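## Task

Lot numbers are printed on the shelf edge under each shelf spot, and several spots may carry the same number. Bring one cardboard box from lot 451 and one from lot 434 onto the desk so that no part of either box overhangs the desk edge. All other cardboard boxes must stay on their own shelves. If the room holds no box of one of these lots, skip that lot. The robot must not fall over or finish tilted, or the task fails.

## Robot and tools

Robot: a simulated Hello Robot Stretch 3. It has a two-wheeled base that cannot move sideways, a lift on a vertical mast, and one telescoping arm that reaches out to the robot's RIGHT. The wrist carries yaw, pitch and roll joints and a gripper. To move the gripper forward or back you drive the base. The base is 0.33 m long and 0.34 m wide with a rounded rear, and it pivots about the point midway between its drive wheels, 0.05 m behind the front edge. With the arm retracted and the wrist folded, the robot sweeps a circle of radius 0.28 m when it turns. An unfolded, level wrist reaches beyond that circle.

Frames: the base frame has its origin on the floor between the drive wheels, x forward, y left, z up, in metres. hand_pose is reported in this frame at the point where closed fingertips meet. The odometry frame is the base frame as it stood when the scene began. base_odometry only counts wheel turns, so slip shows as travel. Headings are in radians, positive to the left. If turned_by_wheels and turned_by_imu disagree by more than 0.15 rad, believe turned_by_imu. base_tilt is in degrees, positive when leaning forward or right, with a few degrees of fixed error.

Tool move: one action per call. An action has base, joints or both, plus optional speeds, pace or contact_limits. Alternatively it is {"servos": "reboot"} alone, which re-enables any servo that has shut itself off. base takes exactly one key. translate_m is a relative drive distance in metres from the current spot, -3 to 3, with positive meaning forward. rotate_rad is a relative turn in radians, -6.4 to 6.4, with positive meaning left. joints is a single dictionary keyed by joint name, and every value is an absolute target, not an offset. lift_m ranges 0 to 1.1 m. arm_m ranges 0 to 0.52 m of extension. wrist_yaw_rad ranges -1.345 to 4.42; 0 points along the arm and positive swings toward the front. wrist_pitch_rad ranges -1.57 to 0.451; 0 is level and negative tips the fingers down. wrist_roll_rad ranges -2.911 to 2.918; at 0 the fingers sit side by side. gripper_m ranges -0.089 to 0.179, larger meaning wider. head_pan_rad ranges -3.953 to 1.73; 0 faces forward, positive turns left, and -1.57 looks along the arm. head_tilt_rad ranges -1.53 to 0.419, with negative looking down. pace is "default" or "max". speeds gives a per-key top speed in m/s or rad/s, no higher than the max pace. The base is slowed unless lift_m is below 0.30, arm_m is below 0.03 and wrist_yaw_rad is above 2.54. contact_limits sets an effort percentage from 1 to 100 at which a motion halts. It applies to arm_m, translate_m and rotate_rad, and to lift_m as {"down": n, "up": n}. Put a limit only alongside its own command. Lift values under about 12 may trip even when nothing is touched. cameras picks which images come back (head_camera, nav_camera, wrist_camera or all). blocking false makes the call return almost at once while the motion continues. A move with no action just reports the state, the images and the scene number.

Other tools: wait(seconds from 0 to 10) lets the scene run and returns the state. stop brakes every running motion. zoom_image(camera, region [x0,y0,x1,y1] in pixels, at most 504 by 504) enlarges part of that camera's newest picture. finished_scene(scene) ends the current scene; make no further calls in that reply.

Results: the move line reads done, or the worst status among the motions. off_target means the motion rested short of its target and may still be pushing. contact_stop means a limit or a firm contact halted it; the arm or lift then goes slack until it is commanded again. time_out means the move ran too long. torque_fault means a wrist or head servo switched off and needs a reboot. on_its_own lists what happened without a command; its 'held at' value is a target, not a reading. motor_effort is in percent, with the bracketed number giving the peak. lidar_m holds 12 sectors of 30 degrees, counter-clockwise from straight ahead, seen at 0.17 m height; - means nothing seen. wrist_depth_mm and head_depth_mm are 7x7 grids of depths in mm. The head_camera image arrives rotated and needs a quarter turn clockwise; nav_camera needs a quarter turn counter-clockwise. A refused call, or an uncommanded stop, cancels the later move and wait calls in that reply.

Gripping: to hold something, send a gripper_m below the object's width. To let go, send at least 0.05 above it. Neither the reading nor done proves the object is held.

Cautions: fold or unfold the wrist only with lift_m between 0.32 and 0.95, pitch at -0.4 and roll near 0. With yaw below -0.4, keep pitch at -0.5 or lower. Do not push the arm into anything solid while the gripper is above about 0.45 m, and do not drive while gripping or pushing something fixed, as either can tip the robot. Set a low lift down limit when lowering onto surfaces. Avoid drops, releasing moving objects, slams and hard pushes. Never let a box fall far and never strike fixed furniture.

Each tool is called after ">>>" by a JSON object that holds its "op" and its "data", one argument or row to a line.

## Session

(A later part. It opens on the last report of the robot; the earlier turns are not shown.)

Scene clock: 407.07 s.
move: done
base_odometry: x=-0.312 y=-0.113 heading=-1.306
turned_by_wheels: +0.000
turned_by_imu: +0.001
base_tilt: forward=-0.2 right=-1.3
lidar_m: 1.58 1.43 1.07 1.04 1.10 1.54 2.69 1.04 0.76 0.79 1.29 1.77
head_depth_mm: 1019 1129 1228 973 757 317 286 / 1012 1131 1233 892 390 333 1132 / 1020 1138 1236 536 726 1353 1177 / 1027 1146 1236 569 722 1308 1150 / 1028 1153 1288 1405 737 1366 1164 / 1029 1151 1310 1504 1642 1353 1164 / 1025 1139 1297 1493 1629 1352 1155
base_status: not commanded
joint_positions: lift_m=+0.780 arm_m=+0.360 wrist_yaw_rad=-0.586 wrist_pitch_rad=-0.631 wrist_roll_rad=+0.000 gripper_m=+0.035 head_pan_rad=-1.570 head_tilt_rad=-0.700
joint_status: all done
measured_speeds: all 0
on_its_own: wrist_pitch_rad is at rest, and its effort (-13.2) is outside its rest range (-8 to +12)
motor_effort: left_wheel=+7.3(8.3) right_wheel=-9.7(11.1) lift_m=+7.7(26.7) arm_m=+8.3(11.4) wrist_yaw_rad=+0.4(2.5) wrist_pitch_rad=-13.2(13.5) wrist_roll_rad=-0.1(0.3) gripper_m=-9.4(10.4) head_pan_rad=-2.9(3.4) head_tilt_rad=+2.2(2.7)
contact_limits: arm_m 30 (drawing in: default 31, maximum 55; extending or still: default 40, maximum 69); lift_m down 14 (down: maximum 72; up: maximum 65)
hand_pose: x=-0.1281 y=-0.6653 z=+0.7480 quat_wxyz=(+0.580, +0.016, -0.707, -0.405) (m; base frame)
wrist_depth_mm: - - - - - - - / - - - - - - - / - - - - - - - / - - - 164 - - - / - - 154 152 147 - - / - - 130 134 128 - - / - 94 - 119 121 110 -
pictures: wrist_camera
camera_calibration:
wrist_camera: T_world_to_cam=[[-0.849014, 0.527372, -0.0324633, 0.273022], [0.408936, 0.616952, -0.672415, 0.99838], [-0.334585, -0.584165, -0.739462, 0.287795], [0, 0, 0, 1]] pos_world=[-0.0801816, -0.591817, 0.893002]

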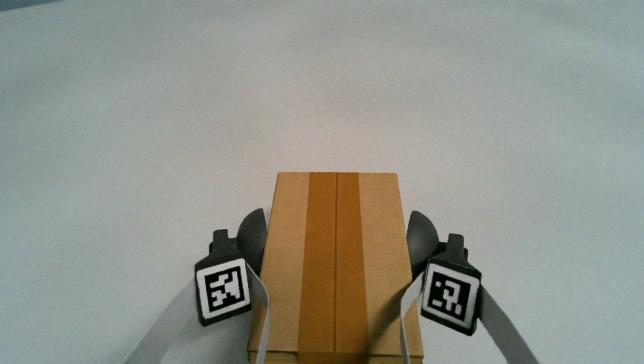

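>>> {"op": "move", "data": {
  "joints": {"lift_m": 0.793}
}}

>>> {"op": "move", "data": {
  "joints": {"gripper_m": 0.179},
  "cameras": ["wrist_camera"]
}}

>>> {"op": "move", "data": {
  "joints": {"lift_m": 0.92}
}}

>>> {"op": "move", "data": {
  "joints": {"arm_m": 0.0},
  "pace": "max",
  "cameras": ["head_camera"]
}}

Scene clock: 414.13 s.
move: done
base_odometry: x=-0.312 y=-0.113 heading=-1.306
turned_by_wheels: +0.000
turned_by_imu: +0.000
base_tilt: forward=-0.3 right=-1.2
lidar_m: 1.58 1.43 1.08 1.04 1.10 1.55 2.69 1.03 0.75 0.79 1.28 1.77
head_depth_mm: 1013 1131 1229 969 756 295 - / 1016 1130 1233 517 371 328 1157 / 1018 1140 1241 528 745 1346 1179 / 1020 1146 1229 549 722 1307 1148 / 1024 1148 1299 1412 738 1367 1162 / 1024 1153 1297 1509 1640 1356 1165 / 1026 1131 1290 1498 1628 1351 1152
base_status: not commanded
joint_positions: lift_m=+0.793 arm_m=+0.360 wrist_yaw_rad=-0.586 wrist_pitch_rad=-0.672 wrist_roll_rad=+0.000 gripper_m=+0.035 head_pan_rad=-1.570 head_tilt_rad=-0.700
joint_status: all done
measured_speeds: all 0
motor_effort: left_wheel=+5.2(7.4) right_wheel=-6.4(10.6) lift_m=+27.5(28.7) arm_m=+3.1(4.4) wrist_yaw_rad=+0.4(1.6) wrist_pitch_rad=-5.6(13.1) wrist_roll_rad=+0.1(0.3) gripper_m=-10.2(10.4) head_pan_rad=-1.4(2.4) head_tilt_rad=+1.0(1.7)
contact_limits: arm_m 30 (drawing in: default 31, maximum 55; extending or still: default 40, maximum 69)
hand_pose: x=-0.1242 y=-0.6594 z=+0.7533 quat_wxyz=(+0.572, +0.031, -0.706, -0.417) (m; base frame)
wrist_depth_mm: - - - - - - - / - - - - - - - / - - - - - - - / - - - 163 - - - / - - 153 152 148 - - / - - 129 138 128 - - / - 100 124 124 123 105 -
pictures: none

Scene clock: 416.10 s.
move: done
base_odometry: x=-0.312 y=-0.113 heading=-1.306
turned_by_wheels: +0.000
turned_by_imu: +0.000
base_tilt: forward=-0.3 right=-1.1
lidar_m: 1.58 1.43 1.07 1.04 1.09 1.54 2.69 1.04 0.76 0.79 1.28 1.77
head_depth_mm: 1013 1122 1227 968 758 295 - / 1013 1132 1232 518 372 328 1159 / 1022 1132 1241 527 728 1350 1171 / 1026 1135 1231 549 723 1300 1149 / 1025 1143 1294 1412 737 1365 1164 / 1029 1151 1304 1506 1645 1361 1158 / 1024 1135 1290 1495 1628 1352 1156
base_status: not commanded
joint_positions: lift_m=+0.793 arm_m=+0.360 wrist_yaw_rad=-0.586 wrist_pitch_rad=-0.708 wrist_roll_rad=+0.000 gripper_m=+0.179 head_pan_rad=-1.570 head_tilt_rad=-0.700
joint_status: all done
measured_speeds: all 0
motor_effort: left_wheel=+5.4(5.8) right_wheel=-6.7(7.1) lift_m=+26.1(28.2) arm_m=+0.7(3.5) wrist_yaw_rad=+1.2(2.3) wrist_pitch_rad=+1.1(5.7) wrist_roll_rad=+0.1(0.3) gripper_m=+0.3(84.2) head_pan_rad=-1.3(2.4) head_tilt_rad=+0.6(1.6)
contact_limits: arm_m 30 (drawing in: default 31, maximum 55; extending or still: default 40, maximum 69)
hand_pose: x=-0.1206 y=-0.6539 z=+0.7467 quat_wxyz=(+0.564, +0.043, -0.705, -0.427) (m; base frame)
wrist_depth_mm: - - - - - - - / - - - - - - - / - - - - - - - / - - - 159 158 - - / - 143 - 143 142 - - / - 126 - 130 127 - - / - - - 121 120 - 105
pictures: wrist_camera
camera_calibration:
wrist_camera: T_world_to_cam=[[-0.847571, 0.529548, -0.0346803, 0.27662], [0.436323, 0.658179, -0.613533, 0.973684], [-0.302069, -0.535144, -0.788907, 0.368936], [0, 0, 0, 1]] pos_world=[-0.078942, -0.589908, 0.898036]

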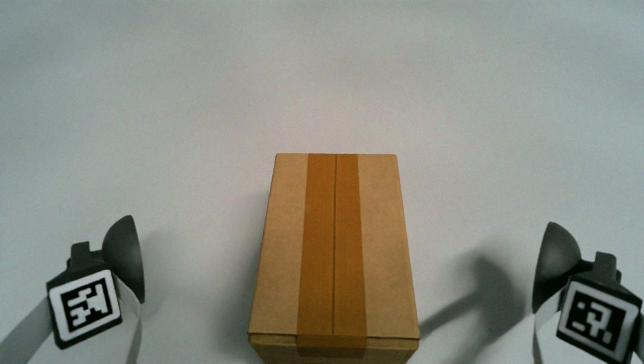

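Scene clock: 418.10 s.
move: done
base_odometry: x=-0.312 y=-0.113 heading=-1.306
turned_by_wheels: +0.000
turned_by_imu: +0.000
base_tilt: forward=-0.4 right=-1.4
lidar_m: 1.58 1.43 1.07 1.04 1.09 1.55 2.69 1.03 0.76 0.79 1.28 1.76
head_depth_mm: 1014 1131 1211 292 - 1330 1177 / 1014 1119 387 859 750 1360 1183 / 1019 1115 458 807 746 1351 1171 / 1024 1137 482 875 741 1296 1147 / 1025 1144 1301 1413 737 1358 1161 / 1028 1151 1311 1496 1660 1358 1165 / 1027 1139 1289 1495 1633 1354 1152
base_status: not commanded
joint_positions: lift_m=+0.920 arm_m=+0.360 wrist_yaw_rad=-0.586 wrist_pitch_rad=-0.709 wrist_roll_rad=+0.000 gripper_m=+0.179 head_pan_rad=-1.570 head_tilt_rad=-0.700
joint_status: all done
measured_speeds: all 0
motor_effort: left_wheel=+5.0(5.7) right_wheel=-7.3(7.3) lift_m=+30.4(33.6) arm_m=-1.5(1.7) wrist_yaw_rad=+0.5(2.1) wrist_pitch_rad=+1.3(1.3) wrist_roll_rad=-0.1(0.3) gripper_m=+1.0(1.2) head_pan_rad=-1.2(2.5) head_tilt_rad=+0.3(1.6)
contact_limits: arm_m 30 (drawing in: default 31, maximum 55; extending or still: default 40, maximum 69)
hand_pose: x=-0.1205 y=-0.6538 z=+0.8736 quat_wxyz=(+0.564, +0.044, -0.705, -0.427) (m; base frame)
wrist_depth_mm: - - - - - - - / - - - - - - - / - - - - - - - / - - - - - - - / - 142 - - - - - / - 126 - 259 - - - / - - - 237 - - 105
pictures: none

Scene clock: 420.27 s.
move: done
base_odometry: x=-0.312 y=-0.113 heading=-1.306
turned_by_wheels: +0.000
turned_by_imu: +0.000
base_tilt: forward=-0.3 right=-1.3
lidar_m: 1.58 1.43 1.07 1.04 1.10 1.54 2.70 1.04 0.76 0.79 1.28 1.77
head_depth_mm: 1008 1130 1223 970 784 - - / 1015 1134 1240 961 776 - - / 1021 1131 1239 951 746 - - / 1023 1146 1227 941 742 1303 - / 1026 1149 1294 1403 738 1366 1191 / 1028 1150 1305 1497 1648 1359 1155 / 1024 1134 1297 1485 1624 1351 1151
base_status: not commanded
joint_positions: lift_m=+0.920 arm_m=+0.001 wrist_yaw_rad=-0.586 wrist_pitch_rad=-0.711 wrist_roll_rad=+0.000 gripper_m=+0.179 head_pan_rad=-1.570 head_tilt_rad=-0.700
joint_status: all done
measured_speeds: all 0
motor_effort: left_wheel=+5.1(5.6) right_wheel=-6.2(7.2) lift_m=+23.8(31.1) arm_m=-11.3(14.7) wrist_yaw_rad=+0.4(1.9) wrist_pitch_rad=+1.6(1.6) wrist_roll_rad=+0.0(0.3) gripper_m=+0.7(1.1) head_pan_rad=-1.1(2.0) head_tilt_rad=-0.3(1.0)
hand_pose: x=-0.1203 y=-0.2941 z=+0.8733 quat_wxyz=(+0.564, +0.044, -0.705, -0.427) (m; base frame)
wrist_depth_mm: - - - - - - - / - 419 434 - - - - / - - - - - - - / - - - - - - - / 370 143 - - - - - / 123 - - - - - - / 941 949 936 951 952 933 105
pictures: head_camera (sideways)
camera_calibration:
head_camera: T_world_to_cam=[[-0.0467044, 0.602374, -0.796847, 1.05239], [0.99749, -0.0143727, -0.0693294, 0.0837413], [-0.0532151, -0.798085, -0.600191, 0.737006], [0, 0, 0, 1]] pos_world=[0.00484006, -0.0445372, 1.28675]

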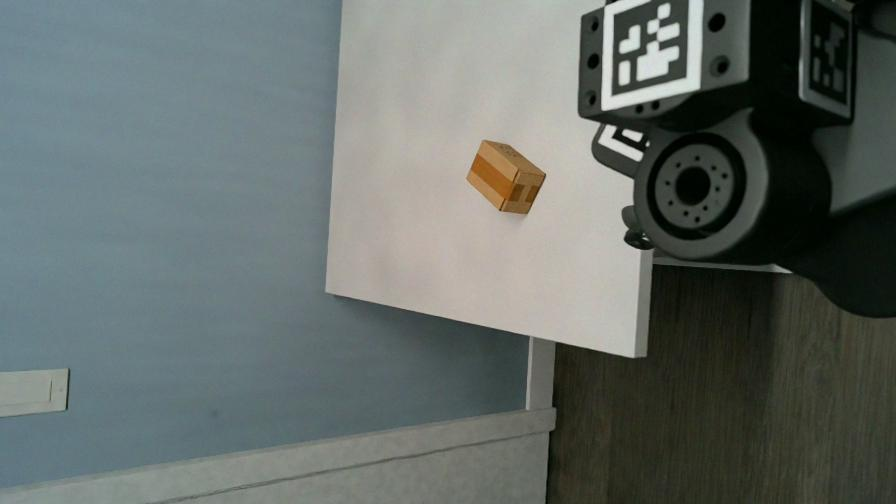

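>>> {"op": "move", "data": {
  "joints": {"wrist_yaw_rad": 3.0, "wrist_pitch_rad": -0.4, "gripper_m": 0.037},
  "base": {"rotate_rad": -0.265}
}}

>>> {"op": "move", "data": {
  "joints": {"lift_m": 0.28, "head_pan_rad": -3.2, "head_tilt_rad": -0.2},
  "cameras": ["nav_camera"]
}}

Scene clock: 439.90 s.
move: done
base_odometry: x=-0.312 y=-0.113 heading=-1.570
turned_by_wheels: -0.265
turned_by_imu: -0.261
base_tilt: forward=-0.3 right=-1.2
lidar_m: 1.59 1.58 1.19 1.04 1.05 1.23 2.69 1.49 0.76 0.79 1.24 1.45
head_depth_mm: 1121 1274 1341 970 786 - 1138 / 1101 1231 1319 959 778 - 1132 / 1077 1204 1295 948 768 - - / 1047 1172 1260 944 741 - - / 1028 1144 1222 936 736 - 1097 / 1001 1117 1199 925 732 1326 1114 / 982 1093 1197 1331 776 1318 1152
base_status: done
joint_positions: lift_m=+0.920 arm_m=+0.001 wrist_yaw_rad=+2.997 wrist_pitch_rad=-0.420 wrist_roll_rad=+0.000 gripper_m=+0.037 head_pan_rad=-1.570 head_tilt_rad=-0.700
joint_status: all done
measured_speeds: all 0
motor_effort: left_wheel=+8.5(11.5) right_wheel=-10.5(13.8) lift_m=+27.7(27.9) arm_m=+8.8(8.8) wrist_yaw_rad=+2.1(4.8) wrist_pitch_rad=+3.3(7.0) wrist_roll_rad=-0.2(0.4) gripper_m=+0.4(83.3) head_pan_rad=-0.7(1.8) head_tilt_rad=-1.4(1.6)
hand_pose: x=+0.0111 y=+0.0762 z=+0.9321 quat_wxyz=(+0.198, +0.700, +0.097, +0.679) (m; base frame)
wrist_depth_mm: - 137 - - - - - / - 147 - - - - - / - 162 - - - - - / - 187 - - - - - / - - 207 - - - - / - - 129 - 129 - - / - - 265 - - - -
pictures: none

Scene clock: 446.57 s.
move: done
base_odometry: x=-0.312 y=-0.113 heading=-1.570
turned_by_wheels: +0.000
turned_by_imu: +0.000
base_tilt: forward=-0.4 right=-1.2
lidar_m: 1.58 1.58 1.19 1.04 1.05 1.24 2.69 1.49 0.76 0.79 1.24 1.45
head_depth_mm: 2321 1614 1620 1628 1631 1640 1616 / 2352 2789 2880 2990 2994 1988 1738 / 2380 2714 2772 2881 2950 2342 1727 / 2376 2623 2681 2769 2892 2333 1705 / 2383 2546 2587 2698 2780 2321 1704 / 2371 2437 2523 2583 2688 2291 1709 / 2289 2369 2430 2505 2560 2292 1698
base_status: not commanded
joint_positions: lift_m=+0.280 arm_m=+0.001 wrist_yaw_rad=+2.997 wrist_pitch_rad=-0.420 wrist_roll_rad=+0.000 gripper_m=+0.037 head_pan_rad=-3.200 head_tilt_rad=-0.200
joint_status: all done
measured_speeds: all 0
motor_effort: left_wheel=+8.4(9.0) right_wheel=-10.2(11.4) lift_m=+23.8(27.2) arm_m=+12.8(13.9) wrist_yaw_rad=+2.6(3.7) wrist_pitch_rad=+3.2(3.4) wrist_roll_rad=+0.1(0.4) gripper_m=+0.7(1.0) head_pan_rad=+3.0(5.2) head_tilt_rad=-2.2(9.2)
hand_pose: x=+0.0111 y=+0.0763 z=+0.2923 quat_wxyz=(+0.197, +0.700, +0.097, +0.679) (m; base frame)
wrist_depth_mm: - 137 - - - - - / - 148 - - - - - / 882 162 849 893 878 887 867 / 734 187 654 705 701 696 686 / 602 576 206 565 563 581 572 / 511 511 129 299 129 495 493 / 278 279 256 268 423 431 432
pictures: nav_camera (sideways)
camera_calibration:
nav_camera: T_world_to_cam=[[-0.17344, -0.00696284, 0.98482, -1.23781], [0.0454386, 0.998854, 0.0150644, 0.0303024], [-0.983796, 0.0473616, -0.172925, 0.184304], [0, 0, 0, 1]] pos_world=[-0.0347446, -0.0476153, 1.25043]

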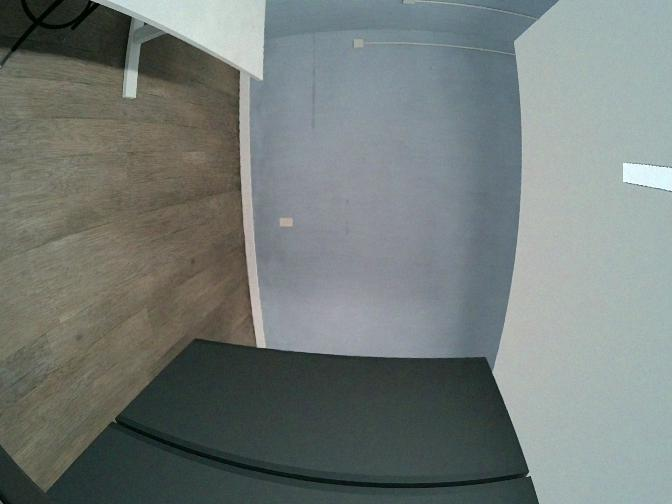

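>>> {"op": "move", "data": {
  "base": {"translate_m": -2.05},
  "pace": "max",
  "joints": {"head_pan_rad": 1.5},
  "cameras": ["nav_camera","head_camera"]
}}

Scene clock: 461.03 s.
move: done
base_odometry: x=-0.313 y=+1.937 heading=-1.570
turned_by_wheels: +0.000
turned_by_imu: -0.002
base_tilt: forward=-0.3 right=-1.2
lidar_m: 3.54 1.12 0.67 0.67 1.35 0.81 0.71 0.71 0.85 1.54 1.43 1.69
head_depth_mm: 602 621 643 667 691 720 748 / 578 596 617 638 662 688 714 / 627 660 665 673 678 685 698 / - 888 894 905 916 928 942 / - 1936 1991 2057 2115 2161 1700 / - 1868 1908 1989 2044 2090 1701 / - 1809 1870 1917 1968 2006 1687
base_status: done
joint_positions: lift_m=+0.280 arm_m=+0.001 wrist_yaw_rad=+2.997 wrist_pitch_rad=-0.420 wrist_roll_rad=+0.000 gripper_m=+0.037 head_pan_rad=+1.500 head_tilt_rad=-0.201
joint_status: all done
measured_speeds: all 0
motor_effort: left_wheel=-0.4(11.4) right_wheel=-7.2(16.6) lift_m=+28.9(31.4) arm_m=+8.8(12.3) wrist_yaw_rad=+2.1(4.1) wrist_pitch_rad=+3.1(3.3) wrist_roll_rad=+0.3(0.3) gripper_m=+0.5(1.1) head_pan_rad=-2.9(5.5) head_tilt_rad=+2.9(3.6)
hand_pose: x=+0.0110 y=+0.0763 z=+0.2923 quat_wxyz=(+0.197, +0.700, +0.097, +0.680) (m; base frame)
wrist_depth_mm: - 137 - - 659 - - / - 148 - - 730 - - / 913 162 845 903 798 825 857 / 722 187 666 716 695 686 691 / 601 576 207 573 563 581 570 / 509 497 129 299 129 490 493 / 281 279 256 267 422 431 428
pictures: head_camera (sideways), nav_camera (sideways)
camera_calibration:
head_camera: T_world_to_cam=[[0.0356641, -0.150691, -0.987937, 1.3012], [-0.991696, 0.116887, -0.0536286, 0.0755418], [0.123558, 0.981646, -0.145271, 0.143893], [0, 0, 0, 1]] pos_world=[0.0107291, 0.0459969, 1.31046]
nav_camera: T_world_to_cam=[[-0.00473902, 0.174413, 0.984661, -1.23866], [0.998208, -0.0579202, 0.0150636, 0.0244329], [0.0596591, 0.982968, -0.173826, 0.179093], [0, 0, 0, 1]] pos_world=[-0.0409437, 0.0414104, 1.25042]

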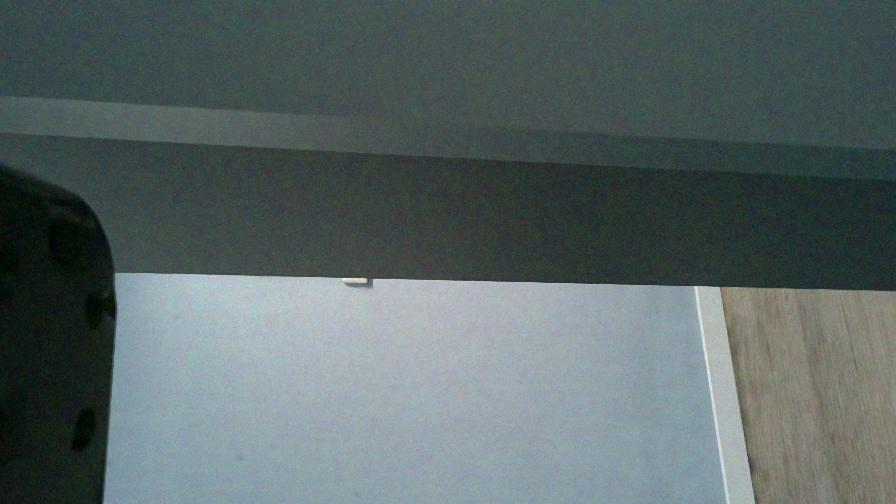

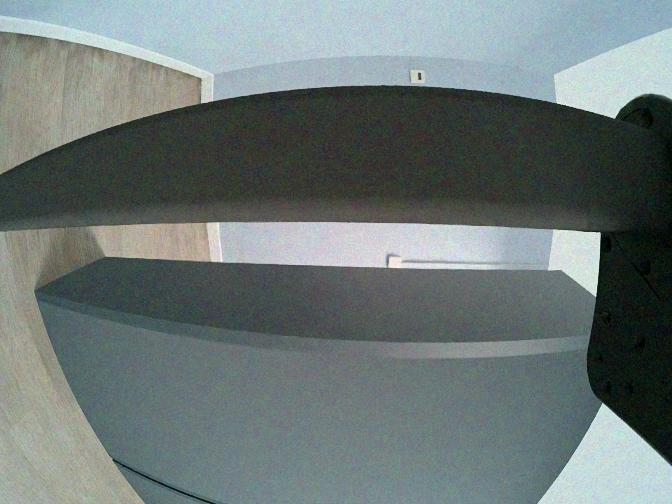

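>>> {"op": "move", "data": {
  "base": {"rotate_rad": -1.179}
}}

>>> {"op": "move", "data": {
  "base": {"translate_m": -1.5},
  "pace": "max"
}}

>>> {"op": "move", "data": {
  "base": {"rotate_rad": 1.444},
  "joints": {"head_pan_rad": -1.0, "head_tilt_rad": -0.2},
  "cameras": ["nav_camera"]
}}

Scene clock: 484.43 s.
move: done
base_odometry: x=-0.313 y=+1.937 heading=-2.749
turned_by_wheels: -1.179
turned_by_imu: -1.160
base_tilt: forward=-0.3 right=-1.2
lidar_m: 1.69 1.43 1.82 1.41 0.73 0.67 1.70 0.87 0.72 0.71 0.79 1.25
head_depth_mm: 2205 3604 3727 3825 3576 2383 1745 / 2348 3642 3757 3802 3557 2380 1742 / 2498 3723 3763 3878 3559 2331 1712 / - 3783 3726 - 3583 2333 1711 / - 3473 2847 3023 3072 2321 1699 / - 1793 1858 1891 1968 1999 1706 / - 1338 1357 1395 1424 1461 1487
base_status: done
joint_positions: lift_m=+0.280 arm_m=+0.001 wrist_yaw_rad=+2.997 wrist_pitch_rad=-0.420 wrist_roll_rad=+0.000 gripper_m=+0.037 head_pan_rad=+1.500 head_tilt_rad=-0.200
joint_status: not commanded
measured_speeds: all 0
motor_effort: left_wheel=+8.2(12.2) right_wheel=-10.8(13.4) lift_m=+27.4(29.1) arm_m=+2.4(8.8) wrist_yaw_rad=+2.0(2.9) wrist_pitch_rad=+3.2(3.3) wrist_roll_rad=-0.1(0.3) gripper_m=+0.3(0.9) head_pan_rad=-2.9(3.2) head_tilt_rad=+5.5(7.0)
hand_pose: x=+0.0110 y=+0.0763 z=+0.2923 quat_wxyz=(+0.197, +0.700, +0.097, +0.680) (m; base frame)
wrist_depth_mm: - 137 - - - - - / - 148 - - - - - / - 162 848 884 884 879 866 / 703 187 650 717 702 695 694 / 598 578 206 571 564 579 573 / 509 508 129 300 129 502 495 / 280 279 257 269 425 433 434
pictures: none

Scene clock: 490.83 s.
move: done
base_odometry: x=+1.073 y=+2.512 heading=-2.749
turned_by_wheels: +0.000
turned_by_imu: -0.001
base_tilt: forward=-0.4 right=-1.3
lidar_m: 2.86 0.70 0.73 1.40 0.72 0.59 0.59 0.55 0.45 0.45 0.50 0.79
head_depth_mm: 2324 2139 2196 1866 1490 1458 1494 / 2353 3663 3119 3223 2955 2381 1742 / 2495 - - - 3688 2328 1722 / - - - - 3642 2336 1724 / - 2784 2899 2988 3096 2312 1705 / - 1789 1835 1897 1960 1996 1709 / - 1337 1365 1382 1423 1462 1481
base_status: done
joint_positions: lift_m=+0.280 arm_m=+0.001 wrist_yaw_rad=+2.997 wrist_pitch_rad=-0.419 wrist_roll_rad=+0.000 gripper_m=+0.037 head_pan_rad=+1.500 head_tilt_rad=-0.200
joint_status: not commanded
measured_speeds: all 0
motor_effort: left_wheel=-0.5(13.8) right_wheel=-6.6(15.6) lift_m=+25.4(28.1) arm_m=-12.4(13.6) wrist_yaw_rad=+1.3(3.4) wrist_pitch_rad=+3.1(3.3) wrist_roll_rad=+0.2(0.5) gripper_m=+0.5(1.1) head_pan_rad=-2.2(3.1) head_tilt_rad=+6.0(6.6)
hand_pose: x=+0.0110 y=+0.0763 z=+0.2923 quat_wxyz=(+0.197, +0.700, +0.097, +0.680) (m; base frame)
wrist_depth_mm: - 137 - - - - - / - 147 - - - - - / - 162 850 888 876 838 - / 691 187 663 703 694 695 669 / 599 572 207 567 555 575 568 / 507 506 129 298 129 493 491 / 281 279 257 268 423 433 430
pictures: none

Scene clock: 494.03 s.
move: done
base_odometry: x=+1.073 y=+2.512 heading=-1.305
turned_by_wheels: +1.444
turned_by_imu: +1.420
base_tilt: forward=-0.2 right=-1.2
lidar_m: 2.02 0.81 0.61 0.59 0.62 0.47 0.45 0.48 0.67 2.04 0.77 0.70
head_depth_mm: 2344 2922 2962 3000 3044 2380 1746 / 2345 3091 3135 3147 3192 2363 1733 / 2354 3311 3330 3422 3410 2338 1727 / 882 915 950 988 1028 2121 1594 / 762 787 811 839 869 907 934 / 671 691 710 733 753 778 803 / 599 613 626 645 662 681 705
base_status: done
joint_positions: lift_m=+0.280 arm_m=+0.001 wrist_yaw_rad=+2.997 wrist_pitch_rad=-0.419 wrist_roll_rad=+0.000 gripper_m=+0.037 head_pan_rad=-1.004 head_tilt_rad=-0.200
joint_status: all done
measured_speeds: all 0
motor_effort: left_wheel=-8.4(12.9) right_wheel=+9.1(12.4) lift_m=+24.8(26.8) arm_m=-13.2(13.4) wrist_yaw_rad=+2.0(3.2) wrist_pitch_rad=+3.2(3.3) wrist_roll_rad=-0.2(0.4) gripper_m=+0.3(0.9) head_pan_rad=+3.6(6.8) head_tilt_rad=+5.2(9.4)
hand_pose: x=+0.0110 y=+0.0763 z=+0.2923 quat_wxyz=(+0.197, +0.700, +0.097, +0.680) (m; base frame)
wrist_depth_mm: 548 137 - - - - - / 591 148 - - - - - / 610 162 170 - - - - / 574 184 191 677 696 697 691 / 572 571 208 565 563 574 573 / 510 505 129 301 129 489 489 / 280 279 257 268 427 431 429
pictures: nav_camera (sideways)
camera_calibration:
nav_camera: T_world_to_cam=[[0.107155, -0.136428, 0.984838, -1.23954], [-0.836319, -0.548036, 0.0150771, 0.0356039], [0.537669, -0.825254, -0.172823, 0.174886], [0, 0, 0, 1]] pos_world=[0.0685685, -0.0052704, 1.25043]

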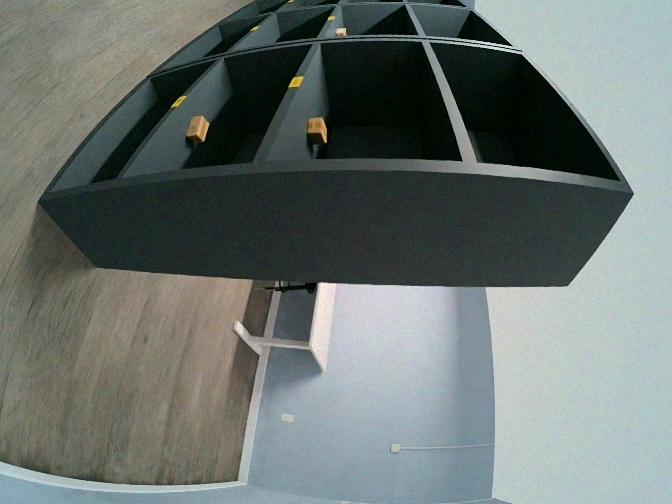

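>>> {"op": "move", "data": {
  "base": {"translate_m": 1.0},
  "pace": "max",
  "joints": {"head_pan_rad": -1.4, "head_tilt_rad": -0.4},
  "cameras": ["nav_camera","head_camera"]
}}

Scene clock: 504.47 s.
move: done
base_odometry: x=+1.335 y=+1.547 heading=-1.305
turned_by_wheels: +0.000
turned_by_imu: +0.001
base_tilt: forward=-0.4 right=-1.2
lidar_m: 1.89 0.76 0.57 0.55 0.58 0.81 1.44 1.51 0.60 0.90 0.64 0.68
head_depth_mm: 435 767 813 852 603 498 850 / 442 781 832 870 597 956 843 / 448 795 848 880 593 952 839 / 457 814 867 902 588 980 835 / 466 831 887 909 581 1007 831 / 476 849 909 894 578 1043 828 / 486 784 812 805 573 923 825
base_status: done
joint_positions: lift_m=+0.280 arm_m=+0.001 wrist_yaw_rad=+2.997 wrist_pitch_rad=-0.419 wrist_roll_rad=+0.000 gripper_m=+0.037 head_pan_rad=-1.400 head_tilt_rad=-0.400
joint_status: all done
measured_speeds: all 0
motor_effort: left_wheel=-1.6(9.2) right_wheel=+9.0(17.1) lift_m=+27.3(27.3) arm_m=-11.2(12.7) wrist_yaw_rad=+1.0(3.1) wrist_pitch_rad=+3.1(3.2) wrist_roll_rad=+0.0(0.3) gripper_m=+0.1(0.9) head_pan_rad=+3.6(4.6) head_tilt_rad=-3.6(6.5)
hand_pose: x=+0.0110 y=+0.0764 z=+0.2923 quat_wxyz=(+0.197, +0.700, +0.097, +0.680) (m; base frame)
wrist_depth_mm: 526 137 536 542 547 - - / - 147 - - - - - / - 162 170 - - - - / - 183 189 679 674 667 696 / 599 575 207 567 563 574 574 / 509 506 129 297 129 491 487 / 280 278 256 269 424 427 431
pictures: head_camera (sideways), nav_camera (sideways)
camera_calibration:
head_camera: T_world_to_cam=[[-0.103444, 0.327538, -0.939158, 1.23828], [0.988912, 0.135018, -0.0618358, 0.0740539], [0.10655, -0.935141, -0.337873, 0.394633], [0, 0, 0, 1]] pos_world=[0.0128124, -0.0465458, 1.30086]
nav_camera: T_world_to_cam=[[0.0787938, -0.356863, 0.930828, -1.16886], [-0.982634, -0.185152, 0.0121952, 0.0402456], [0.167992, -0.915624, -0.365254, 0.42757], [0, 0, 0, 1]] pos_world=[0.059817, -0.0181774, 1.24369]

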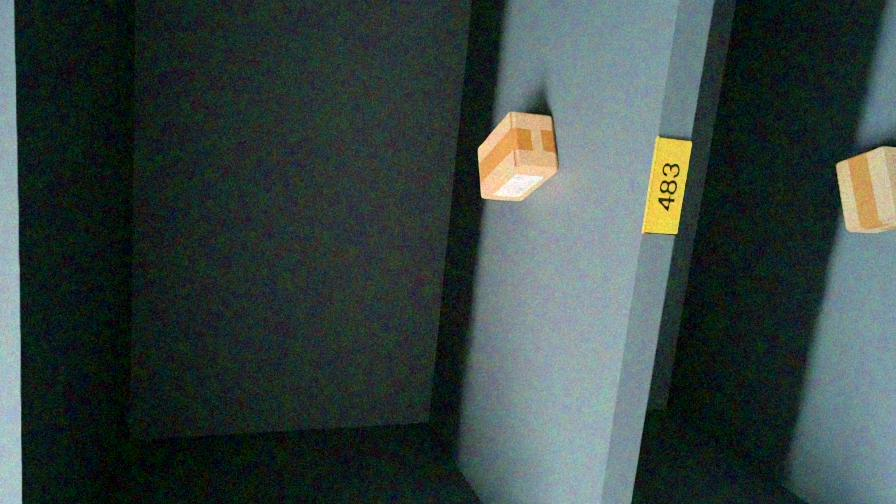

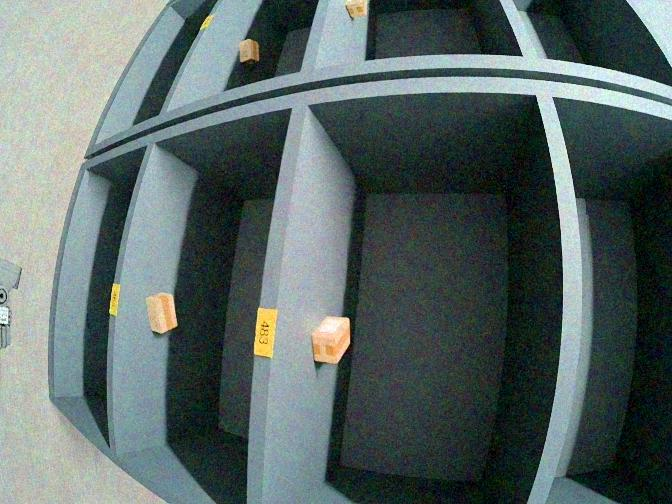

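>>> {"op": "zoom_image", "data": {
  "camera": "nav_camera",
  "region": [90, 260, 150, 320]
}}

>>> {"op": "move", "data": {
  "base": {"translate_m": 0.6},
  "joints": {"head_tilt_rad": -0.45, "head_pan_rad": -1.5},
  "cameras": ["nav_camera","head_camera"]
}}

>>> {"op": "zoom_image", "data": {
  "camera": "nav_camera",
  "region": [80, 150, 360, 430]
}}

Scaled by 8.400 from the camera's 672x504 image, which has a finer 792x594 frame.

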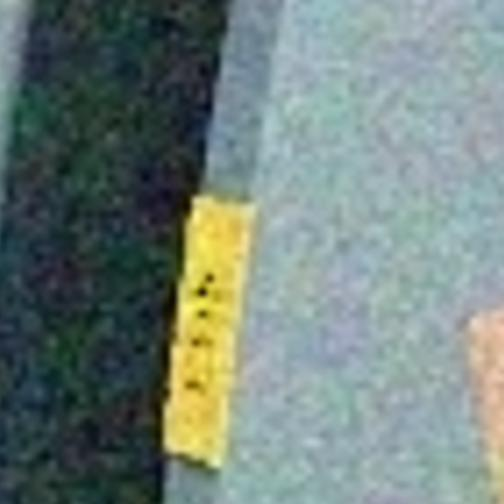

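Scene clock: 516.90 s.
move: done
base_odometry: x=+1.492 y=+0.968 heading=-1.306
turned_by_wheels: +0.000
turned_by_imu: +0.000
base_tilt: forward=-0.3 right=-1.3
lidar_m: 1.81 0.73 0.55 0.53 0.56 0.78 2.04 1.09 0.49 0.48 0.97 0.92
head_depth_mm: 365 403 432 465 502 918 813 / 461 461 433 465 510 565 621 / 604 814 867 760 570 798 665 / 618 819 883 802 566 998 799 / 634 828 891 793 562 986 797 / 652 835 905 785 584 986 793 / 673 843 914 777 577 946 792
base_status: done
joint_positions: lift_m=+0.280 arm_m=+0.001 wrist_yaw_rad=+2.997 wrist_pitch_rad=-0.419 wrist_roll_rad=+0.000 gripper_m=+0.037 head_pan_rad=-1.500 head_tilt_rad=-0.451
joint_status: all done
measured_speeds: all 0
motor_effort: left_wheel=+1.3(9.1) right_wheel=+9.8(14.7) lift_m=+24.2(31.4) arm_m=-9.4(11.3) wrist_yaw_rad=+1.1(3.8) wrist_pitch_rad=+3.1(3.3) wrist_roll_rad=+0.0(0.4) gripper_m=+0.3(0.9) head_pan_rad=-2.9(6.0) head_tilt_rad=+1.0(6.0)
hand_pose: x=+0.0110 y=+0.0764 z=+0.2923 quat_wxyz=(+0.197, +0.700, +0.097, +0.680) (m; base frame)
wrist_depth_mm: 505 137 524 529 530 536 543 / 546 148 172 - - - - / - 161 170 - - - - / - 180 190 675 673 667 664 / 597 580 207 570 564 574 580 / 505 508 129 298 128 495 490 / 280 279 257 269 423 431 433
pictures: head_camera (sideways), nav_camera (sideways)
camera_calibration:
head_camera: T_world_to_cam=[[-0.0735795, 0.383708, -0.920518, 1.21384], [0.997222, 0.039031, -0.063441, 0.0760854], [0.0115859, -0.922629, -0.385514, 0.457299], [0, 0, 0, 1]] pos_world=[0.0081412, -0.046811, 1.29848]
nav_camera: T_world_to_cam=[[0.0461567, -0.409903, 0.91096, -1.14271], [-0.996147, -0.0869667, 0.0113406, 0.0414554], [0.0745746, -0.907974, -0.412338, 0.489456], [0, 0, 0, 1]] pos_world=[0.0575381, -0.0203807, 1.24231]

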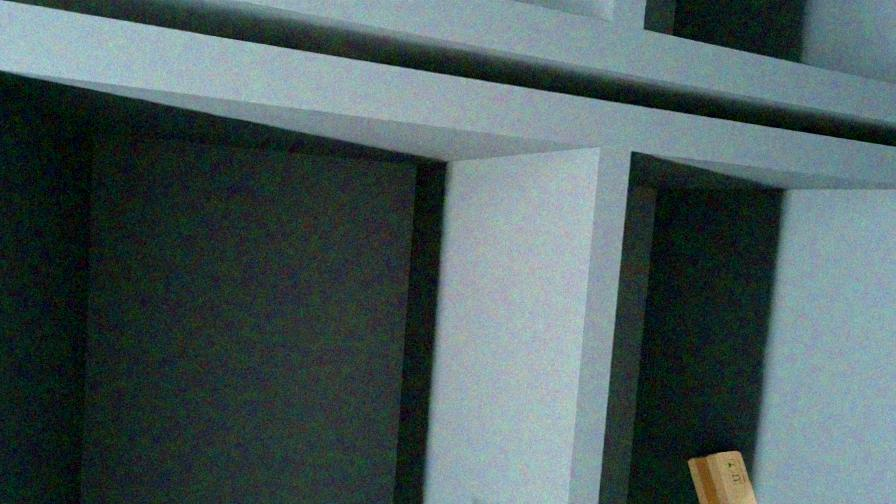

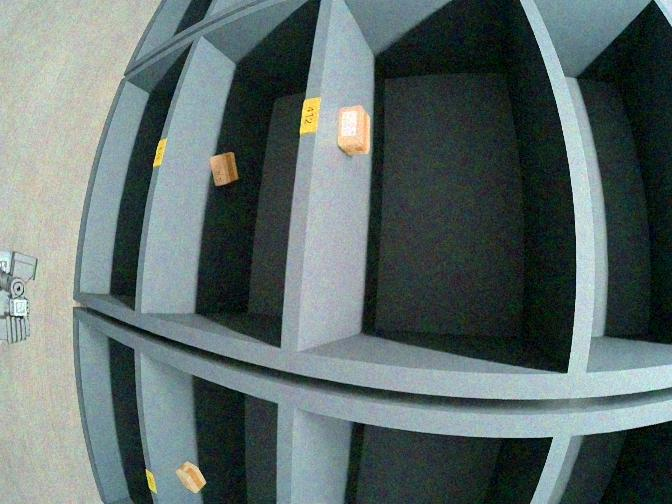

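Scaled by 1.800 from the camera's 672x504 image, which has a finer 792x594 frame.

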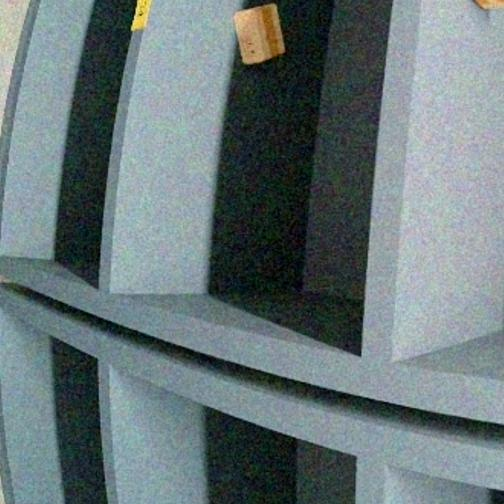

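>>> {"op": "move", "data": {
  "joints": {"head_tilt_rad": -0.9, "head_pan_rad": -1.15},
  "cameras": ["nav_camera","head_camera"]
}}

>>> {"op": "move", "data": {
  "joints": {"head_tilt_rad": -0.8, "head_pan_rad": -2.2},
  "cameras": ["nav_camera","head_camera"]
}}

Scene clock: 523.97 s.
move: done
base_odometry: x=+1.492 y=+0.968 heading=-1.306
turned_by_wheels: +0.000
turned_by_imu: +0.000
base_tilt: forward=-0.3 right=-1.2
lidar_m: 1.82 0.73 0.55 0.53 0.56 0.78 2.03 1.09 0.49 0.48 0.97 0.92
head_depth_mm: 753 625 518 1012 761 1122 1102 / 778 617 533 1003 869 1122 1113 / 805 611 1110 995 902 1200 1104 / 830 604 1147 986 1289 1217 1084 / 822 596 1185 984 1313 1235 1095 / 811 614 1184 1003 1348 1231 1087 / 796 654 1113 1045 1368 1219 1084
base_status: not commanded
joint_positions: lift_m=+0.280 arm_m=+0.001 wrist_yaw_rad=+2.997 wrist_pitch_rad=-0.419 wrist_roll_rad=+0.000 gripper_m=+0.037 head_pan_rad=-1.146 head_tilt_rad=-0.906
joint_status: all done
measured_speeds: all 0
motor_effort: left_wheel=+1.7(1.9) right_wheel=+9.1(10.0) lift_m=+26.9(27.4) arm_m=-8.1(9.4) wrist_yaw_rad=+1.8(2.9) wrist_pitch_rad=+3.1(3.3) wrist_roll_rad=-0.1(0.3) gripper_m=+0.5(0.7) head_pan_rad=+3.2(5.0) head_tilt_rad=-5.4(8.3)
hand_pose: x=+0.0110 y=+0.0764 z=+0.2923 quat_wxyz=(+0.197, +0.700, +0.097, +0.680) (m; base frame)
wrist_depth_mm: 499 137 522 525 533 539 538 / 542 148 172 - - - - / - 161 170 - - - - / - 179 189 676 666 671 663 / 592 577 207 563 565 580 568 / 508 505 128 299 129 494 490 / 280 278 257 269 421 432 426
pictures: head_camera (sideways), nav_camera (sideways)
camera_calibration:
head_camera: T_world_to_cam=[[-0.352217, 0.666774, -0.656777, 0.871669], [0.909139, 0.410415, -0.0708918, 0.086367], [0.222282, -0.622071, -0.750746, 0.931113], [0, 0, 0, 1]] pos_world=[0.0215273, -0.0374347, 1.27764]
nav_camera: T_world_to_cam=[[0.332735, -0.694797, 0.637608, -0.788121], [-0.90299, -0.429652, 0.00303524, 0.051721], [0.271841, -0.576764, -0.770355, 0.953986], [0, 0, 0, 1]] pos_world=[0.0496067, 0.0248622, 1.23726]

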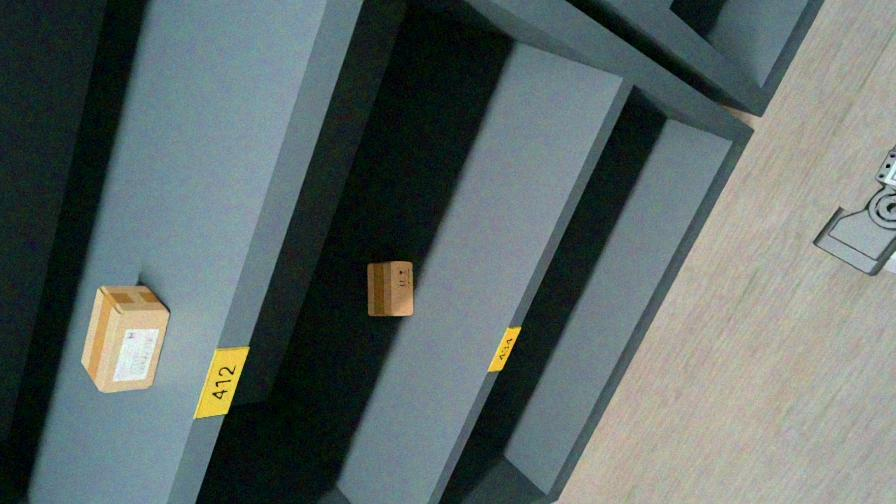

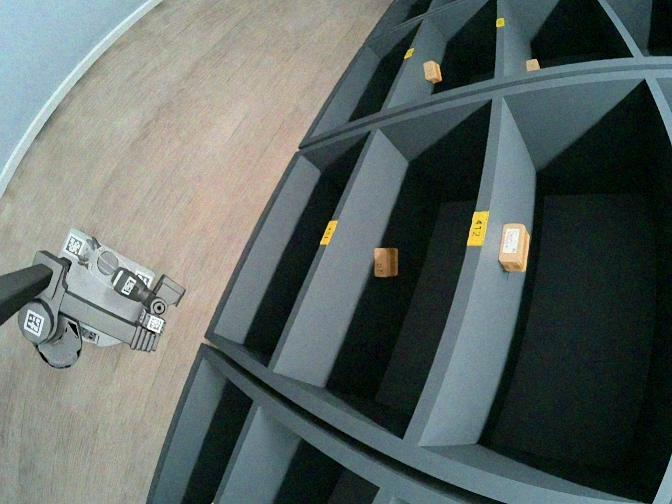

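Scene clock: 525.03 s.
move: done
base_odometry: x=+1.492 y=+0.968 heading=-1.306
turned_by_wheels: +0.000
turned_by_imu: +0.000
base_tilt: forward=-0.3 right=-1.1
lidar_m: 1.82 0.73 0.55 0.53 0.56 0.78 2.04 1.09 0.49 0.48 0.97 0.92
head_depth_mm: 1007 856 1193 1246 1519 1316 1147 / 1070 801 1315 1150 1472 1312 1147 / 1021 768 1321 1069 1421 1302 1133 / 955 781 1250 1094 1342 1273 1125 / 891 767 624 1092 941 1218 1120 / 835 756 571 1078 847 1006 1097 / 783 677 509 589 700 884 1073
base_status: not commanded
joint_positions: lift_m=+0.280 arm_m=+0.001 wrist_yaw_rad=+2.997 wrist_pitch_rad=-0.419 wrist_roll_rad=+0.000 gripper_m=+0.037 head_pan_rad=-2.223 head_tilt_rad=-0.803
joint_status: all done
measured_speeds: all 0
motor_effort: left_wheel=+1.3(2.0) right_wheel=+9.1(9.8) lift_m=+28.0(28.6) arm_m=-8.8(9.2) wrist_yaw_rad=+1.0(2.6) wrist_pitch_rad=+3.1(3.3) wrist_roll_rad=+0.0(0.3) gripper_m=+0.2(0.9) head_pan_rad=+0.9(4.2) head_tilt_rad=+2.7(6.3)
hand_pose: x=+0.0110 y=+0.0764 z=+0.2923 quat_wxyz=(+0.197, +0.700, +0.097, +0.680) (m; base frame)
wrist_depth_mm: 506 137 527 528 539 535 548 / 543 148 172 - - - - / - 161 170 - - - - / - 179 190 683 670 668 669 / 595 569 207 562 564 576 573 / 509 504 129 299 129 493 493 / 278 279 258 269 422 429 429
pictures: head_camera (sideways), nav_camera (sideways)
camera_calibration:
head_camera: T_world_to_cam=[[0.376905, 0.569517, -0.730474, 0.963237], [0.787851, -0.611818, -0.0704966, 0.086513], [-0.487066, -0.548934, -0.679292, 0.842501], [0, 0, 0, 1]] pos_world=[-0.0208546, -0.0331724, 1.28202]
nav_camera: T_world_to_cam=[[-0.411926, -0.567181, 0.713178, -0.882068], [-0.806059, 0.591813, 0.0050879, 0.0484733], [-0.424954, -0.572768, -0.700964, 0.867984], [0, 0, 0, 1]] pos_world=[0.0445791, -0.0318258, 1.23725]

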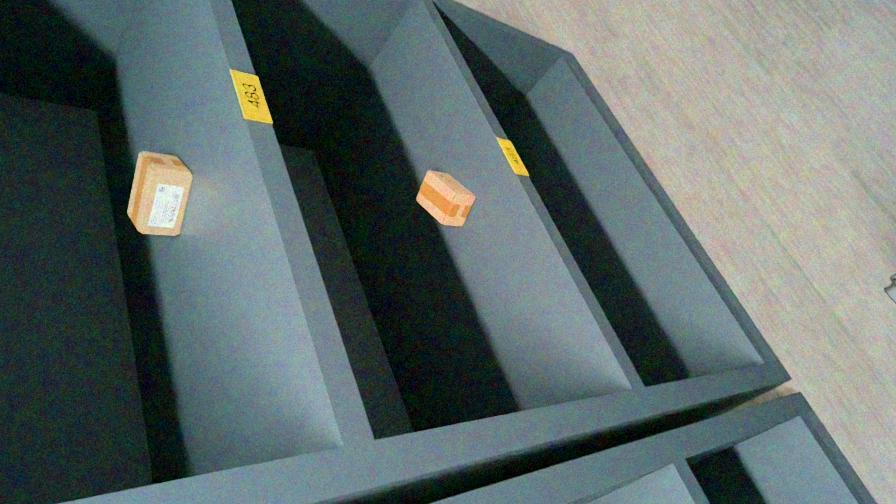

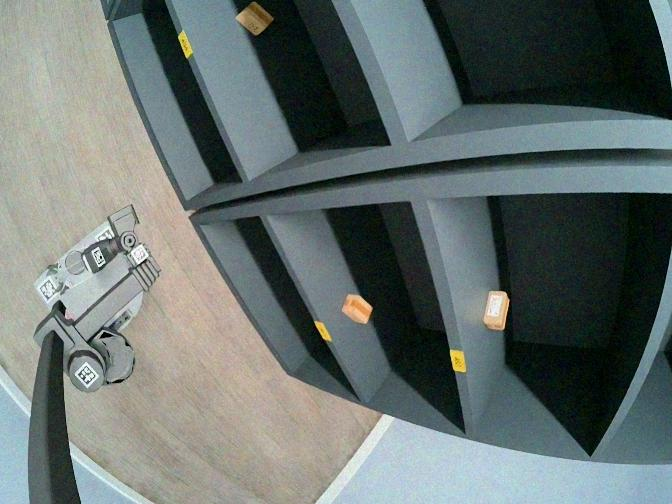

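>>> {"op": "move", "data": {
  "base": {"translate_m": 0.37},
  "joints": {"lift_m": 0.68, "head_pan_rad": -1.57, "head_tilt_rad": -0.9},
  "cameras": ["head_camera"]
}}

>>> {"op": "zoom_image", "data": {
  "camera": "head_camera",
  "region": [350, 150, 600, 400]
}}

>>> {"op": "move", "data": {
  "joints": {"wrist_yaw_rad": 0.0, "gripper_m": 0.179}
}}

>>> {"op": "move", "data": {
  "joints": {"wrist_pitch_rad": -0.7, "lift_m": 0.72},
  "cameras": ["head_camera","wrist_camera"]
}}

>>> {"op": "zoom_image", "data": {
  "camera": "wrist_camera",
  "region": [220, 0, 460, 200]
}}

Scene clock: 548.60 s.
move: done
base_odometry: x=+1.589 y=+0.611 heading=-1.306
turned_by_wheels: +0.000
turned_by_imu: +0.000
base_tilt: forward=-0.3 right=-1.3
lidar_m: 1.77 0.71 0.53 0.52 0.54 0.77 2.37 0.69 0.64 0.94 0.64 1.39
head_depth_mm: 771 633 542 1017 915 1197 339 / 780 626 1084 1008 913 1208 330 / 782 596 1089 1003 906 1201 929 / 771 556 1099 970 905 1190 398 / 774 581 1097 984 1262 1188 1043 / 779 599 1089 978 1250 1211 1087 / 772 591 1081 973 1117 1207 1081
base_status: done
joint_positions: lift_m=+0.680 arm_m=+0.001 wrist_yaw_rad=+2.997 wrist_pitch_rad=-0.419 wrist_roll_rad=+0.000 gripper_m=+0.037 head_pan_rad=-1.570 head_tilt_rad=-0.900
joint_status: all done
measured_speeds: all 0
motor_effort: left_wheel=+0.1(8.7) right_wheel=+9.8(14.7) lift_m=+31.0(33.9) arm_m=-7.1(8.5) wrist_yaw_rad=+2.0(2.9) wrist_pitch_rad=+3.1(3.3) wrist_roll_rad=+0.1(0.3) gripper_m=+0.7(0.8) head_pan_rad=-3.1(6.8) head_tilt_rad=-6.5(9.1)
hand_pose: x=+0.0110 y=+0.0764 z=+0.6924 quat_wxyz=(+0.197, +0.700, +0.097, +0.680) (m; base frame)
wrist_depth_mm: 490 137 513 518 526 528 537 / 538 148 536 - - - - / - 161 170 - - - - / - 178 188 - - - - / - - 202 149 152 - - / - - 129 - 126 914 918 / 834 867 265 858 816 851 845
pictures: head_camera (sideways)
camera_calibration:
head_camera: T_world_to_cam=[[-0.0468893, 0.748829, -0.661103, 0.875416], [0.997487, -0.000088916, -0.0708484, 0.0857018], [-0.0531121, -0.662764, -0.746943, 0.927822], [0, 0, 0, 1]] pos_world=[0.00483979, -0.0406021, 1.27784]

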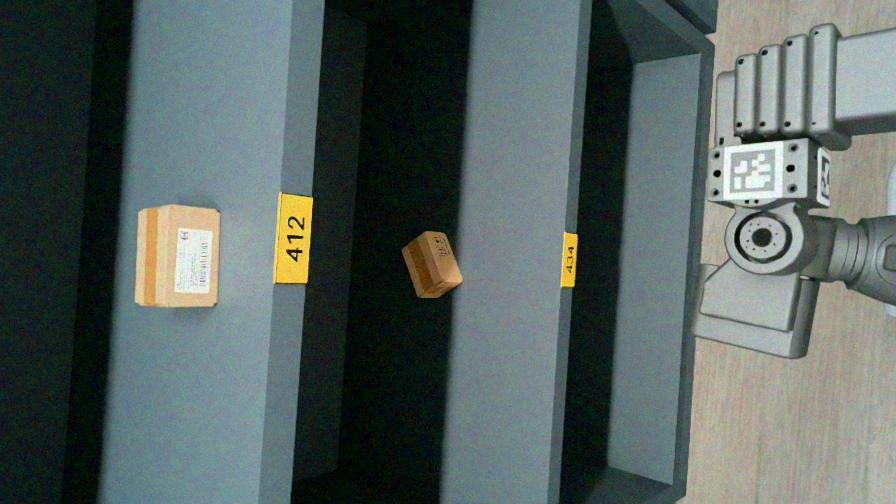

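Scaled by 2.016 from the camera's 896x504 image, which has a finer 1280x720 frame.

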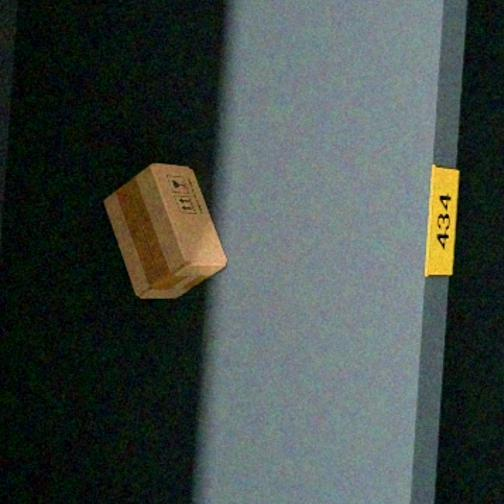

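Scene clock: 551.10 s.
move: done
base_odometry: x=+1.589 y=+0.611 heading=-1.306
turned_by_wheels: +0.000
turned_by_imu: +0.000
base_tilt: forward=-0.3 right=-1.2
lidar_m: 1.76 0.71 0.53 0.52 0.54 0.76 2.37 0.68 0.64 0.94 0.65 1.38
head_depth_mm: 777 632 541 1013 917 1198 340 / 778 626 1080 1008 914 1209 330 / 780 598 1089 1002 889 1202 369 / 771 557 1099 969 882 461 405 / 772 581 1097 987 891 1205 1095 / 783 597 1092 977 1252 1219 1091 / 773 591 1085 975 1106 1202 1087
base_status: not commanded
joint_positions: lift_m=+0.680 arm_m=+0.001 wrist_yaw_rad=+0.003 wrist_pitch_rad=-0.419 wrist_roll_rad=+0.000 gripper_m=+0.179 head_pan_rad=-1.570 head_tilt_rad=-0.900
joint_status: all done
measured_speeds: all 0
motor_effort: left_wheel=+0.3(0.6) right_wheel=+9.9(10.8) lift_m=+30.3(31.0) arm_m=-6.4(7.6) wrist_yaw_rad=-3.6(6.1) wrist_pitch_rad=+3.1(3.2) wrist_roll_rad=+0.1(0.5) gripper_m=+0.6(84.9) head_pan_rad=-3.1(3.7) head_tilt_rad=-7.4(7.8)
hand_pose: x=-0.0208 y=-0.3698 z=+0.6924 quat_wxyz=(+0.692, +0.148, -0.691, -0.146) (m; base frame)
wrist_depth_mm: 486 - - - - - 614 / 494 - - - - - 647 / 492 - - 504 - - 560 / 474 491 490 479 479 474 468 / 417 400 399 396 397 396 391 / 118 141 371 362 361 350 334 / - 775 - - - - 105
pictures: none

Scene clock: 552.27 s.
move: done
base_odometry: x=+1.589 y=+0.611 heading=-1.306
turned_by_wheels: +0.000
turned_by_imu: +0.000
base_tilt: forward=-0.4 right=-1.3
lidar_m: 1.77 0.71 0.53 0.52 0.54 0.76 2.37 0.69 0.64 0.94 0.65 1.38
head_depth_mm: 774 635 542 1018 923 1131 296 / 779 626 1084 1006 913 338 304 / 779 597 1096 1002 907 333 340 / 773 558 1097 968 885 446 366 / 775 581 1102 987 1267 1203 1096 / 777 598 1090 980 1248 1215 1094 / 771 591 1083 973 1104 1199 1085
base_status: not commanded
joint_positions: lift_m=+0.720 arm_m=+0.001 wrist_yaw_rad=+0.003 wrist_pitch_rad=-0.708 wrist_roll_rad=+0.000 gripper_m=+0.179 head_pan_rad=-1.570 head_tilt_rad=-0.900
joint_status: all done
measured_speeds: all 0
motor_effort: left_wheel=+0.0(0.5) right_wheel=+9.7(10.6) lift_m=+28.9(34.0) arm_m=-7.0(7.7) wrist_yaw_rad=-3.5(4.4) wrist_pitch_rad=+1.1(2.8) wrist_roll_rad=+0.1(0.3) gripper_m=+0.9(1.1) head_pan_rad=-2.8(3.5) head_tilt_rad=-6.4(7.8)
hand_pose: x=-0.0210 y=-0.3245 z=+0.6737 quat_wxyz=(+0.664, +0.246, -0.662, -0.244) (m; base frame)
wrist_depth_mm: 489 - - 479 528 531 522 / 478 490 479 480 469 468 460 / 429 425 420 414 412 408 403 / 427 405 393 386 383 374 368 / 532 148 - - - - - / - 140 - - - - - / 760 771 781 768 762 734 105
pictures: head_camera (sideways), wrist_camera
camera_calibration:
head_camera: T_world_to_cam=[[-0.046815, 0.748832, -0.661104, 0.875417], [0.997485, -0.000211518, -0.0708749, 0.0857307], [-0.0532132, -0.662759, -0.746939, 0.927818], [0, 0, 0, 1]] pos_world=[0.00483973, -0.0406021, 1.27784]
wrist_camera: T_world_to_cam=[[-0.998919, -0.0309047, -0.0347292, -0.000978672], [-0.00309162, 0.78955, -0.613678, 0.702136], [0.0463859, -0.612907, -0.788792, 0.499732], [0, 0, 0, 1]] pos_world=[-0.0219874, -0.248113, 0.825036]

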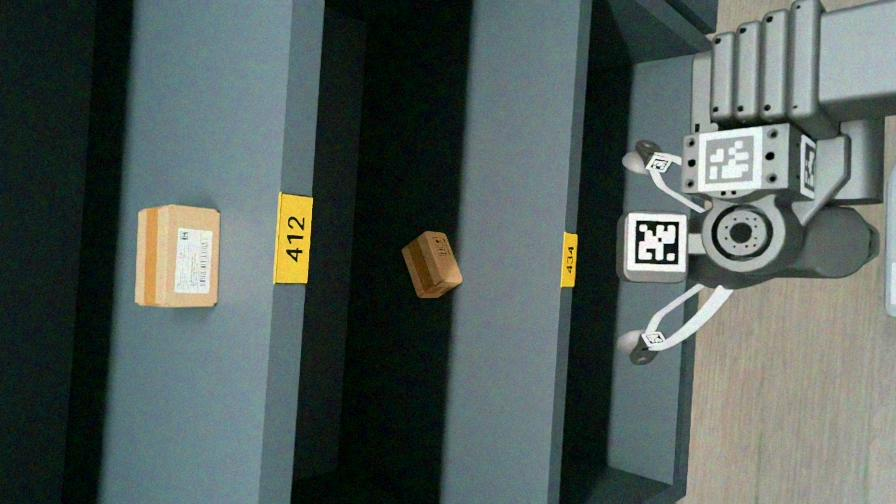

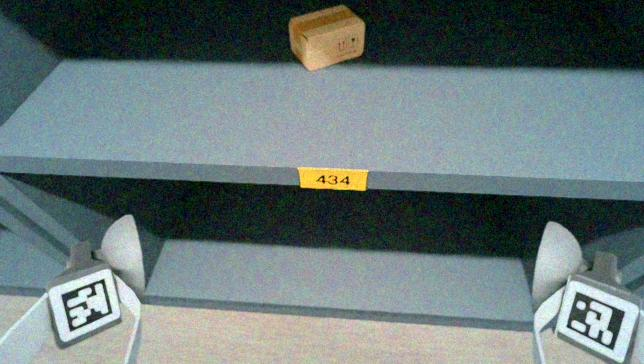

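Scaled by 2.100.

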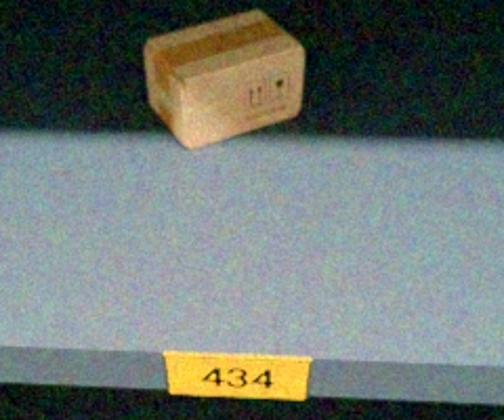

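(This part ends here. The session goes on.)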